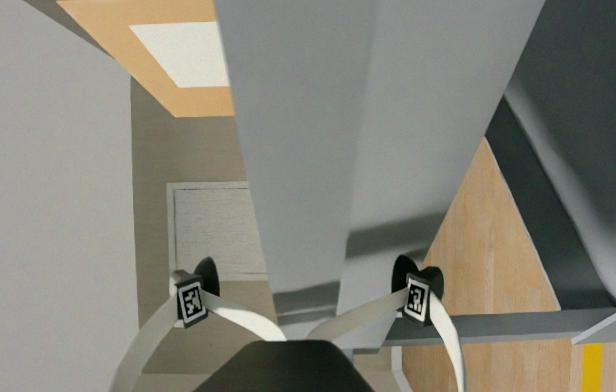

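Call:
move(
  r2={"base": {"translate_m": -0.3}, "pace": "slow"},
  blocking=false,
  cameras=[],
)

Call:
wait(
  seconds=5,
  cameras=["r2_head_camera"],
)

Scene clock: 3458.60 s.
move: r2 moving
r1.base_odometry: x=-1.368 y=+1.639 heading=+2.103
r1.turned_by_wheels: +0.000
r1.turned_by_imu: +0.000
r1.base_tilt: forward=-1.6 right=+1.3
r1.lidar_m: 3.04 5.08 4.27 0.25 0.25 - 0.25 0.33 2.68 1.09 1.42 2.66
r1.base_status: not commanded
r1.joint_positions: lift_m=+0.127 arm_m=+0.000 wrist_yaw_rad=+3.092 wrist_pitch_rad=+0.002 wrist_roll_rad=+0.000 gripper_m=+0.056
r1.joint_status: not commanded
r1.measured_speeds: translate_m=+0.000 strafe_m=+0.000 rotate_rad=+0.000 lift_m=+0.000 arm_m=+0.000 wrist_yaw_rad=+0.000 wrist_pitch_rad=+0.000 wrist_roll_rad=+0.000
r1.motor_effort: lift_m=+20(20) arm_m=+4(4) wheel_0=-1(1) wheel_1=+0(0) wheel_2=+0(0)
r1.servo_current: wrist_yaw_rad=52(65) wrist_pitch_rad=46(52) wrist_roll_rad=46(59) gripper_m=39(39)
r1.contact_limits: translate_m 0.8
r1.hand_pose: x=-0.1128 y=+0.1016 z=+0.3046 quat_wxyz=(+0.025, -0.001, +0.000, +1.000) (m; r1's base frame)
r1.wrist_depth_mm: 136 138 347 290 248 216 198 / 107 138 338 290 248 217 198 / 114 138 287 291 248 217 199 / 133 154 332 291 251 216 200 / 525 445 355 293 251 215 199 / 654 449 193 294 196 219 200 / 654 449 345 143 246 211 200
r2.base_odometry: x=-3.988 y=-4.861 heading=-0.509
r2.turned_by_wheels: +0.000
r2.turned_by_imu: +0.000
r2.base_tilt: forward=-0.7 right=+0.0
r2.lidar_m: 0.46 2.36 1.68 1.60 1.66 1.23 1.16 1.23 1.24 1.18 0.91 0.35
r2.base_status: translate_m moving
r2.joint_positions: lift_m=+0.685 arm_m=+0.000 wrist_yaw_rad=-0.001 wrist_pitch_rad=+0.005 wrist_roll_rad=+1.569 gripper_m=+0.100
r2.joint_status: not commanded
r2.measured_speeds: translate_m=-0.049 strafe_m=+0.000 rotate_rad=+0.003 lift_m=+0.000 arm_m=+0.000 wrist_yaw_rad=+0.000 wrist_pitch_rad=+0.000 wrist_roll_rad=+0.000
r2.motor_effort: lift_m=+19(19) arm_m=-3(4) wheel_0=-4(8) wheel_1=-7(8) wheel_2=+10(10)
r2.servo_current: wrist_yaw_rad=39(59) wrist_pitch_rad=39(46) wrist_roll_rad=39(59) gripper_m=52(52)
r2.hand_pose: x=+0.4592 y=-0.0877 z=+0.8618 quat_wxyz=(+0.708, +0.706, +0.001, -0.002) (m; r2's base frame)
r2.wrist_depth_mm: - 379 366 - - - - / - - 500 - - - - / - - - - 166 - - / - - - 100 204 1537 - / - - - 123 233 1661 496 / - - 195 154 196 1430 455 / - - - - - 1756 1281
pictures: none
No camera images: "cameras" was empty.

Scene clock: 3462.37 s.
earlier move: r2 done
r1.base_odometry: x=-1.368 y=+1.639 heading=+2.103
r1.turned_by_wheels: +0.000
r1.turned_by_imu: +0.000
r1.base_tilt: forward=-1.6 right=+1.2
r1.lidar_m: 3.06 5.08 4.25 0.25 0.25 - 0.25 0.36 2.66 1.06 1.38 2.66
r1.base_status: not commanded
r1.joint_positions: lift_m=+0.127 arm_m=+0.000 wrist_yaw_rad=+3.092 wrist_pitch_rad=+0.002 wrist_roll_rad=+0.000 gripper_m=+0.056
r1.joint_status: not commanded
r1.measured_speeds: translate_m=+0.000 strafe_m=+0.000 rotate_rad=+0.000 lift_m=+0.000 arm_m=+0.000 wrist_yaw_rad=+0.000 wrist_pitch_rad=+0.000 wrist_roll_rad=+0.000
r1.motor_effort: lift_m=+20(20) arm_m=+4(4) wheel_0=-1(2) wheel_1=+0(0) wheel_2=+0(1)
r1.servo_current: wrist_yaw_rad=52(78) wrist_pitch_rad=39(52) wrist_roll_rad=46(65) gripper_m=39(52)
r1.contact_limits: translate_m 0.8
r1.hand_pose: x=-0.1128 y=+0.1016 z=+0.3046 quat_wxyz=(+0.025, -0.001, +0.000, +1.000) (m; r1's base frame)
r1.wrist_depth_mm: 136 137 349 289 247 215 198 / 107 138 340 291 249 216 198 / 114 139 286 290 250 217 198 / 133 153 332 293 249 218 198 / 525 445 353 293 249 215 199 / 654 452 193 293 196 218 199 / 668 449 345 144 246 211 200
r2.base_odometry: x=-4.238 y=-4.721 heading=-0.509
r2.turned_by_wheels: +0.000
r2.turned_by_imu: +0.000
r2.base_tilt: forward=-0.7 right=+0.0
r2.lidar_m: 0.63 2.56 1.66 1.60 1.28 0.90 0.88 0.92 1.22 1.17 1.26 0.59
r2.base_status: done
r2.joint_positions: lift_m=+0.685 arm_m=+0.000 wrist_yaw_rad=-0.001 wrist_pitch_rad=+0.005 wrist_roll_rad=+1.569 gripper_m=+0.100
r2.joint_status: not commanded
r2.measured_speeds: translate_m=+0.000 strafe_m=+0.000 rotate_rad=+0.000 lift_m=+0.000 arm_m=+0.000 wrist_yaw_rad=+0.000 wrist_pitch_rad=+0.000 wrist_roll_rad=+0.000
r2.motor_effort: lift_m=+19(19) arm_m=-3(4) wheel_0=-4(9) wheel_1=-5(8) wheel_2=+5(10)
r2.servo_current: wrist_yaw_rad=46(59) wrist_pitch_rad=39(52) wrist_roll_rad=52(65) gripper_m=46(59)
r2.hand_pose: x=+0.4592 y=-0.0877 z=+0.8618 quat_wxyz=(+0.708, +0.706, +0.001, -0.002) (m; r2's base frame)
r2.wrist_depth_mm: - - 621 436 - - - / - - 621 362 375 373 375 / - - - 343 - - 430 / - - - 512 - - 500 / - - - 668 - 621 1098 / - - 194 707 198 1537 1229 / - - - - - 1808 1205
wait: 3.77 of 5 s (r2 has come to rest)
pictures: r2_head_camera
Images, in order (width x height): r2_head_camera 420x560.

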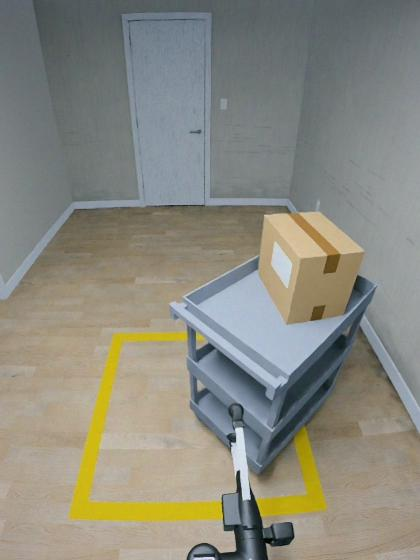

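Call:
move(
  r2={"base": {"rotate_rad": -0.96}},
  blocking=false,
  cameras=[],
)

Call:
wait(
  seconds=4,
  cameras=["r2_head_camera"],
)

Scene clock: 3497.47 s.
move: r2 moving
r1.base_odometry: x=-1.368 y=+1.639 heading=+2.103
r1.turned_by_wheels: +0.000
r1.turned_by_imu: +0.000
r1.base_tilt: forward=-1.6 right=+1.3
r1.lidar_m: 3.08 5.10 4.23 0.25 0.25 - 0.25 0.37 2.68 1.06 1.37 2.66
r1.base_status: not commanded
r1.joint_positions: lift_m=+0.127 arm_m=+0.000 wrist_yaw_rad=+3.092 wrist_pitch_rad=+0.002 wrist_roll_rad=+0.000 gripper_m=+0.056
r1.joint_status: not commanded
r1.measured_speeds: translate_m=+0.000 strafe_m=+0.000 rotate_rad=+0.000 lift_m=+0.000 arm_m=+0.000 wrist_yaw_rad=+0.000 wrist_pitch_rad=+0.000 wrist_roll_rad=+0.000
r1.motor_effort: lift_m=+20(20) arm_m=+4(4) wheel_0=-1(1) wheel_1=+0(0) wheel_2=+0(1)
r1.servo_current: wrist_yaw_rad=39(59) wrist_pitch_rad=46(46) wrist_roll_rad=59(65) gripper_m=39(46)
r1.contact_limits: translate_m 0.8
r1.hand_pose: x=-0.1128 y=+0.1016 z=+0.3046 quat_wxyz=(+0.025, -0.001, +0.000, +1.000) (m; r1's base frame)
r1.wrist_depth_mm: 136 138 347 290 248 216 197 / 107 138 338 289 248 217 198 / 114 139 287 291 249 218 198 / 133 153 330 293 250 217 199 / 525 442 351 293 251 215 200 / 654 445 193 293 196 219 200 / 668 452 345 143 246 211 200
r2.base_odometry: x=-4.238 y=-4.721 heading=-0.761
r2.turned_by_wheels: -0.251
r2.turned_by_imu: -0.243
r2.base_tilt: forward=-0.7 right=+0.1
r2.lidar_m: 0.58 0.80 1.84 1.61 1.62 1.03 0.86 0.87 1.02 1.17 1.20 0.84
r2.base_status: rotate_rad moving
r2.joint_positions: lift_m=+0.685 arm_m=+0.000 wrist_yaw_rad=-0.001 wrist_pitch_rad=+0.005 wrist_roll_rad=+1.569 gripper_m=+0.100
r2.joint_status: not commanded
r2.measured_speeds: translate_m=+0.003 strafe_m=+0.001 rotate_rad=-0.976 lift_m=+0.000 arm_m=+0.000 wrist_yaw_rad=+0.000 wrist_pitch_rad=+0.000 wrist_roll_rad=+0.000
r2.motor_effort: lift_m=+19(19) arm_m=-3(4) wheel_0=+5(10) wheel_1=+9(10) wheel_2=+11(11)
r2.servo_current: wrist_yaw_rad=46(46) wrist_pitch_rad=39(46) wrist_roll_rad=46(52) gripper_m=52(59)
r2.hand_pose: x=+0.4592 y=-0.0877 z=+0.8618 quat_wxyz=(+0.708, +0.706, +0.001, -0.002) (m; r2's base frame)
r2.wrist_depth_mm: - - - - - 1499 1182 / - - - 741 - 750 931 / - - 715 591 - 891 530 / - - 676 449 427 407 424 / - - - 387 415 - 433 / - - 196 462 191 - 504 / - - - - - - 1078
pictures: none
No camera images: "cameras" was empty.

Scene clock: 3498.70 s.
earlier move: r2 done
r1.base_odometry: x=-1.368 y=+1.639 heading=+2.103
r1.turned_by_wheels: +0.000
r1.turned_by_imu: +0.000
r1.base_tilt: forward=-1.5 right=+1.3
r1.lidar_m: 3.09 5.08 4.27 0.25 0.25 - 0.25 0.37 2.68 1.05 1.39 2.65
r1.base_status: not commanded
r1.joint_positions: lift_m=+0.127 arm_m=+0.000 wrist_yaw_rad=+3.092 wrist_pitch_rad=+0.002 wrist_roll_rad=+0.000 gripper_m=+0.056
r1.joint_status: not commanded
r1.measured_speeds: translate_m=+0.000 strafe_m=+0.000 rotate_rad=+0.000 lift_m=+0.000 arm_m=+0.000 wrist_yaw_rad=+0.000 wrist_pitch_rad=+0.000 wrist_roll_rad=+0.000
r1.motor_effort: lift_m=+20(20) arm_m=+4(4) wheel_0=-1(1) wheel_1=+0(1) wheel_2=-1(1)
r1.servo_current: wrist_yaw_rad=46(72) wrist_pitch_rad=46(52) wrist_roll_rad=46(65) gripper_m=39(52)
r1.contact_limits: translate_m 0.8
r1.hand_pose: x=-0.1128 y=+0.1016 z=+0.3046 quat_wxyz=(+0.025, -0.001, +0.000, +1.000) (m; r1's base frame)
r1.wrist_depth_mm: 136 138 347 290 248 216 197 / 107 138 338 290 249 217 199 / 114 139 287 291 249 217 198 / 133 153 329 293 251 218 199 / 525 445 351 293 251 214 200 / 654 449 193 294 196 218 200 / 661 449 345 143 246 211 198
r2.base_odometry: x=-4.238 y=-4.721 heading=-1.469
r2.turned_by_wheels: -0.708
r2.turned_by_imu: -0.689
r2.base_tilt: forward=-0.7 right=+0.1
r2.lidar_m: 1.30 0.59 0.67 2.59 1.66 1.61 1.15 0.90 0.89 0.96 1.21 1.16
r2.base_status: done
r2.joint_positions: lift_m=+0.685 arm_m=+0.000 wrist_yaw_rad=-0.001 wrist_pitch_rad=+0.005 wrist_roll_rad=+1.569 gripper_m=+0.100
r2.joint_status: not commanded
r2.measured_speeds: translate_m=+0.000 strafe_m=+0.000 rotate_rad=+0.000 lift_m=+0.000 arm_m=+0.000 wrist_yaw_rad=+0.000 wrist_pitch_rad=+0.000 wrist_roll_rad=+0.000
r2.motor_effort: lift_m=+19(19) arm_m=-4(4) wheel_0=+4(10) wheel_1=+5(10) wheel_2=+3(11)
r2.servo_current: wrist_yaw_rad=39(52) wrist_pitch_rad=46(46) wrist_roll_rad=46(65) gripper_m=46(59)
r2.hand_pose: x=+0.4592 y=-0.0877 z=+0.8618 quat_wxyz=(+0.708, +0.706, +0.001, -0.002) (m; r2's base frame)
r2.wrist_depth_mm: - - - - - - - / - - - - - - - / - - - - - - 1042 / - - - - - - 1138 / - - - - - 1366 1205 / - - 187 - 185 1499 1205 / - - - - - 1661 1205
wait: 1.23 of 4 s (r2 has come to rest)
pictures: r2_head_camera
Images, in order (width x height): r2_head_camera 420x560.

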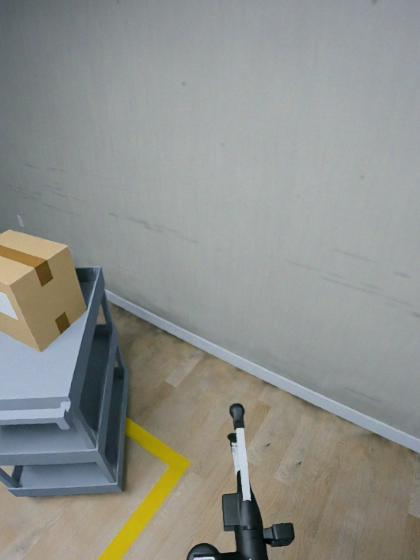

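Call:
move(
  r2={"base": {"translate_m": -0.21, "strafe_m": 0.605}, "contact_limits": {"strafe_m": 0.3}},
  blocking=false,
  cameras=[],
)

Call:
wait(
  seconds=5,
  cameras=["r2_head_camera", "r2_wrist_camera"],
)

Scene clock: 3505.93 s.
move: r2 moving
r1.base_odometry: x=-1.368 y=+1.639 heading=+2.103
r1.turned_by_wheels: +0.000
r1.turned_by_imu: +0.000
r1.base_tilt: forward=-1.6 right=+1.3
r1.lidar_m: 3.03 5.07 4.24 0.25 0.25 - 0.25 0.37 2.66 1.07 1.41 2.66
r1.base_status: not commanded
r1.joint_positions: lift_m=+0.127 arm_m=+0.000 wrist_yaw_rad=+3.092 wrist_pitch_rad=+0.002 wrist_roll_rad=+0.000 gripper_m=+0.056
r1.joint_status: not commanded
r1.measured_speeds: translate_m=+0.000 strafe_m=+0.000 rotate_rad=+0.000 lift_m=+0.000 arm_m=+0.000 wrist_yaw_rad=+0.000 wrist_pitch_rad=+0.000 wrist_roll_rad=+0.000
r1.motor_effort: lift_m=+20(20) arm_m=+4(4) wheel_0=-1(1) wheel_1=+0(0) wheel_2=-1(1)
r1.servo_current: wrist_yaw_rad=46(72) wrist_pitch_rad=39(46) wrist_roll_rad=26(52) gripper_m=39(46)
r1.contact_limits: translate_m 0.8
r1.hand_pose: x=-0.1128 y=+0.1016 z=+0.3046 quat_wxyz=(+0.025, -0.001, +0.000, +1.000) (m; r1's base frame)
r1.wrist_depth_mm: 136 138 347 289 249 216 197 / 107 138 340 291 249 217 198 / 115 139 286 291 250 218 198 / 133 154 330 291 250 217 199 / 530 439 353 291 250 213 199 / 654 449 193 294 196 219 200 / 661 452 345 143 247 211 200
r2.base_odometry: x=-4.210 y=-4.708 heading=-1.468
r2.turned_by_wheels: +0.001
r2.turned_by_imu: +0.001
r2.base_tilt: forward=-0.7 right=+0.0
r2.lidar_m: 1.32 0.56 0.69 2.55 1.61 1.58 1.17 0.90 0.89 0.98 1.25 1.21
r2.base_status: translate_m moving; strafe_m moving
r2.joint_positions: lift_m=+0.685 arm_m=+0.000 wrist_yaw_rad=-0.001 wrist_pitch_rad=+0.005 wrist_roll_rad=+1.569 gripper_m=+0.100
r2.joint_status: not commanded
r2.measured_speeds: translate_m=-0.041 strafe_m=+0.117 rotate_rad=-0.002 lift_m=+0.000 arm_m=+0.000 wrist_yaw_rad=+0.000 wrist_pitch_rad=+0.000 wrist_roll_rad=+0.000
r2.motor_effort: lift_m=+19(19) arm_m=-4(4) wheel_0=-8(11) wheel_1=+10(11) wheel_2=+8(9)
r2.servo_current: wrist_yaw_rad=46(52) wrist_pitch_rad=52(52) wrist_roll_rad=46(52) gripper_m=52(52)
r2.contact_limits: strafe_m 0.3
r2.hand_pose: x=+0.4592 y=-0.0877 z=+0.8618 quat_wxyz=(+0.708, +0.706, +0.001, -0.002) (m; r2's base frame)
r2.wrist_depth_mm: - - - - - - - / - - - - - - - / - - - - - - 1078 / - - - - - - 1160 / - - - - - 1366 1229 / - - 188 - 184 1464 1182 / - - - - - - 1205
pictures: none
No camera images: "cameras" was empty.

Scene clock: 3509.03 s.
earlier move: r2 done
r1.base_odometry: x=-1.368 y=+1.639 heading=+2.103
r1.turned_by_wheels: +0.000
r1.turned_by_imu: +0.000
r1.base_tilt: forward=-1.6 right=+1.2
r1.lidar_m: 3.05 5.08 4.24 0.25 0.25 - 0.25 0.32 2.69 1.06 1.38 2.66
r1.base_status: not commanded
r1.joint_positions: lift_m=+0.127 arm_m=+0.000 wrist_yaw_rad=+3.092 wrist_pitch_rad=+0.002 wrist_roll_rad=+0.000 gripper_m=+0.056
r1.joint_status: not commanded
r1.measured_speeds: translate_m=+0.000 strafe_m=+0.000 rotate_rad=+0.000 lift_m=+0.000 arm_m=+0.000 wrist_yaw_rad=+0.000 wrist_pitch_rad=+0.000 wrist_roll_rad=+0.000
r1.motor_effort: lift_m=+20(20) arm_m=+4(4) wheel_0=-1(2) wheel_1=+0(1) wheel_2=+0(1)
r1.servo_current: wrist_yaw_rad=46(72) wrist_pitch_rad=46(52) wrist_roll_rad=52(65) gripper_m=39(46)
r1.contact_limits: translate_m 0.8
r1.hand_pose: x=-0.1128 y=+0.1016 z=+0.3046 quat_wxyz=(+0.025, -0.001, +0.000, +1.000) (m; r1's base frame)
r1.wrist_depth_mm: 136 137 347 291 249 216 198 / 107 138 338 289 249 217 198 / 115 139 287 290 249 218 198 / 133 154 330 290 252 217 199 / 530 442 353 293 251 215 199 / 661 449 193 294 196 219 199 / 654 452 345 143 247 211 198
r2.base_odometry: x=-3.658 y=-4.450 heading=-1.468
r2.turned_by_wheels: +0.000
r2.turned_by_imu: +0.000
r2.base_tilt: forward=-0.7 right=+0.1
r2.lidar_m: 0.65 0.68 3.13 1.96 1.11 1.07 1.19 1.28 1.25 1.34 1.76 0.72
r2.base_status: done
r2.joint_positions: lift_m=+0.685 arm_m=+0.000 wrist_yaw_rad=-0.001 wrist_pitch_rad=+0.005 wrist_roll_rad=+1.569 gripper_m=+0.100
r2.joint_status: not commanded
r2.measured_speeds: translate_m=+0.000 strafe_m=+0.000 rotate_rad=+0.000 lift_m=+0.000 arm_m=+0.000 wrist_yaw_rad=+0.000 wrist_pitch_rad=+0.000 wrist_roll_rad=+0.000
r2.motor_effort: lift_m=+19(19) arm_m=-3(4) wheel_0=-1(13) wheel_1=+4(11) wheel_2=+5(9)
r2.servo_current: wrist_yaw_rad=46(65) wrist_pitch_rad=46(52) wrist_roll_rad=52(59) gripper_m=46(65)
r2.contact_limits: strafe_m 0.3
r2.hand_pose: x=+0.4592 y=-0.0877 z=+0.8618 quat_wxyz=(+0.708, +0.706, +0.001, -0.002) (m; r2's base frame)
r2.wrist_depth_mm: - - - - - 1336 1182 / - - - 455 - 1464 1160 / - - - 508 512 715 512 / - - 798 508 1098 - 500 / - - 759 504 1078 - 504 / - - 196 496 191 - 492 / - - - - - - 496
wait: 3.10 of 5 s (r2 has come to rest)
pictures: r2_head_camera, r2_wrist_camera
Images, in order (width x height): r2_head_camera 420x560, r2_wrist_camera 616x392.

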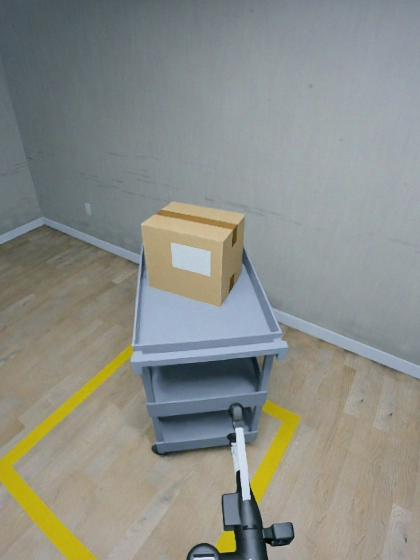

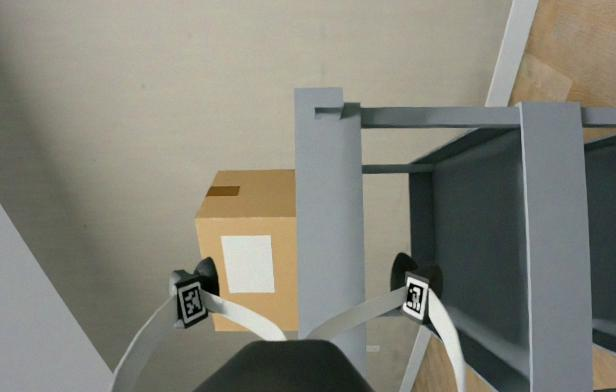

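Call:
move(
  r2={"base": {"translate_m": 0.245, "strafe_m": 0.045}, "pace": "slow", "contact_limits": {"translate_m": 0.3}},
  blocking=false,
  cameras=[],
)

Call:
wait(
  seconds=6,
  cameras=["r2_head_camera", "r2_wrist_camera"],
)

Scene clock: 3516.90 s.
move: r2 moving
r1.base_odometry: x=-1.368 y=+1.639 heading=+2.103
r1.turned_by_wheels: +0.000
r1.turned_by_imu: +0.000
r1.base_tilt: forward=-1.6 right=+1.3
r1.lidar_m: 3.06 5.08 4.27 0.25 0.25 - 0.25 0.36 2.68 1.04 1.42 2.65
r1.base_status: not commanded
r1.joint_positions: lift_m=+0.127 arm_m=+0.000 wrist_yaw_rad=+3.092 wrist_pitch_rad=+0.002 wrist_roll_rad=+0.000 gripper_m=+0.056
r1.joint_status: not commanded
r1.measured_speeds: translate_m=+0.000 strafe_m=+0.000 rotate_rad=+0.000 lift_m=+0.000 arm_m=+0.000 wrist_yaw_rad=+0.000 wrist_pitch_rad=+0.000 wrist_roll_rad=+0.000
r1.motor_effort: lift_m=+20(20) arm_m=+4(4) wheel_0=-1(2) wheel_1=+0(0) wheel_2=+0(1)
r1.servo_current: wrist_yaw_rad=46(72) wrist_pitch_rad=39(46) wrist_roll_rad=52(59) gripper_m=39(46)
r1.contact_limits: translate_m 0.8
r1.hand_pose: x=-0.1128 y=+0.1016 z=+0.3046 quat_wxyz=(+0.025, -0.001, +0.000, +1.000) (m; r1's base frame)
r1.wrist_depth_mm: 136 138 347 290 248 216 197 / 107 138 338 290 247 217 198 / 114 138 287 293 250 217 198 / 133 153 334 293 249 216 199 / 525 445 351 293 250 215 199 / 647 445 193 294 197 218 200 / 661 449 347 144 246 211 200
r2.base_odometry: x=-3.655 y=-4.462 heading=-1.468
r2.turned_by_wheels: +0.000
r2.turned_by_imu: +0.001
r2.base_tilt: forward=-0.6 right=+0.1
r2.lidar_m: 0.64 0.68 3.11 1.96 1.13 1.09 1.18 1.30 1.25 1.35 1.72 0.72
r2.base_status: translate_m moving; strafe_m moving
r2.joint_positions: lift_m=+0.685 arm_m=+0.000 wrist_yaw_rad=-0.001 wrist_pitch_rad=+0.005 wrist_roll_rad=+1.569 gripper_m=+0.100
r2.joint_status: not commanded
r2.measured_speeds: translate_m=+0.048 strafe_m=+0.008 rotate_rad=-0.002 lift_m=+0.000 arm_m=+0.000 wrist_yaw_rad=+0.000 wrist_pitch_rad=+0.000 wrist_roll_rad=+0.000
r2.motor_effort: lift_m=+19(19) arm_m=-3(4) wheel_0=+6(8) wheel_1=+5(8) wheel_2=-8(9)
r2.servo_current: wrist_yaw_rad=52(52) wrist_pitch_rad=39(46) wrist_roll_rad=46(59) gripper_m=52(59)
r2.contact_limits: translate_m 0.3
r2.hand_pose: x=+0.4592 y=-0.0877 z=+0.8618 quat_wxyz=(+0.708, +0.706, +0.001, -0.002) (m; r2's base frame)
r2.wrist_depth_mm: - - - - - 1336 1182 / - - - 445 - 1430 1098 / - - - 496 - - 500 / - - 788 492 496 - 496 / - - 750 488 492 - 488 / - - 196 488 191 - 488 / - - - - - - 484
pictures: none
No camera images: "cameras" was empty.

Scene clock: 3520.17 s.
earlier move: r2 done
r1.base_odometry: x=-1.368 y=+1.639 heading=+2.103
r1.turned_by_wheels: +0.000
r1.turned_by_imu: +0.000
r1.base_tilt: forward=-1.6 right=+1.3
r1.lidar_m: 3.08 5.08 4.27 0.25 0.25 - 0.25 0.38 2.70 1.04 1.40 2.64
r1.base_status: not commanded
r1.joint_positions: lift_m=+0.127 arm_m=+0.000 wrist_yaw_rad=+3.092 wrist_pitch_rad=+0.002 wrist_roll_rad=+0.000 gripper_m=+0.056
r1.joint_status: not commanded
r1.measured_speeds: translate_m=+0.000 strafe_m=+0.000 rotate_rad=+0.000 lift_m=+0.000 arm_m=+0.000 wrist_yaw_rad=+0.000 wrist_pitch_rad=+0.000 wrist_roll_rad=+0.000
r1.motor_effort: lift_m=+20(20) arm_m=+4(4) wheel_0=-1(2) wheel_1=+0(0) wheel_2=+0(1)
r1.servo_current: wrist_yaw_rad=59(78) wrist_pitch_rad=39(46) wrist_roll_rad=65(65) gripper_m=39(46)
r1.contact_limits: translate_m 0.8
r1.hand_pose: x=-0.1128 y=+0.1016 z=+0.3046 quat_wxyz=(+0.025, -0.001, +0.000, +1.000) (m; r1's base frame)
r1.wrist_depth_mm: 136 138 349 289 248 216 197 / 107 138 338 290 249 217 198 / 114 139 289 290 250 217 198 / 133 154 330 291 249 217 200 / 530 445 351 294 251 214 200 / 654 449 193 294 196 219 200 / 661 452 345 143 246 211 200
r2.base_odometry: x=-3.588 y=-4.689 heading=-1.468
r2.turned_by_wheels: +0.000
r2.turned_by_imu: +0.001
r2.base_tilt: forward=-0.7 right=+0.1
r2.lidar_m: 0.41 0.44 3.29 1.93 1.29 1.25 1.39 1.45 1.42 1.55 1.56 0.45
r2.base_status: done
r2.joint_positions: lift_m=+0.685 arm_m=+0.000 wrist_yaw_rad=-0.001 wrist_pitch_rad=+0.005 wrist_roll_rad=+1.569 gripper_m=+0.100
r2.joint_status: not commanded
r2.measured_speeds: translate_m=+0.000 strafe_m=+0.000 rotate_rad=+0.000 lift_m=+0.000 arm_m=+0.000 wrist_yaw_rad=+0.000 wrist_pitch_rad=+0.000 wrist_roll_rad=+0.000
r2.motor_effort: lift_m=+19(19) arm_m=-4(4) wheel_0=+4(8) wheel_1=+3(8) wheel_2=-6(10)
r2.servo_current: wrist_yaw_rad=46(59) wrist_pitch_rad=46(52) wrist_roll_rad=33(65) gripper_m=52(59)
r2.contact_limits: translate_m 0.3
r2.hand_pose: x=+0.4592 y=-0.0877 z=+0.8618 quat_wxyz=(+0.708, +0.706, +0.001, -0.002) (m; r2's base frame)
r2.wrist_depth_mm: - - - 206 267 298 1078 / - - - 204 265 - - / - - 627 203 263 831 - / - 492 492 200 260 854 - / - 517 508 199 257 854 - / - - 196 197 196 - - / - - 615 - - - -
wait: 3.27 of 6 s (r2 has come to rest)
pictures: r2_head_camera, r2_wrist_camera
Images, in order (width x height): r2_head_camera 420x560, r2_wrist_camera 616x392.

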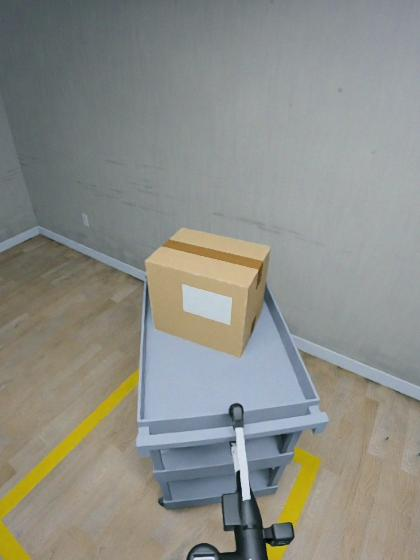

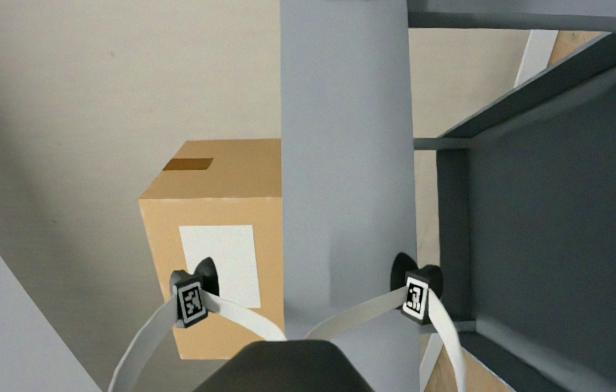

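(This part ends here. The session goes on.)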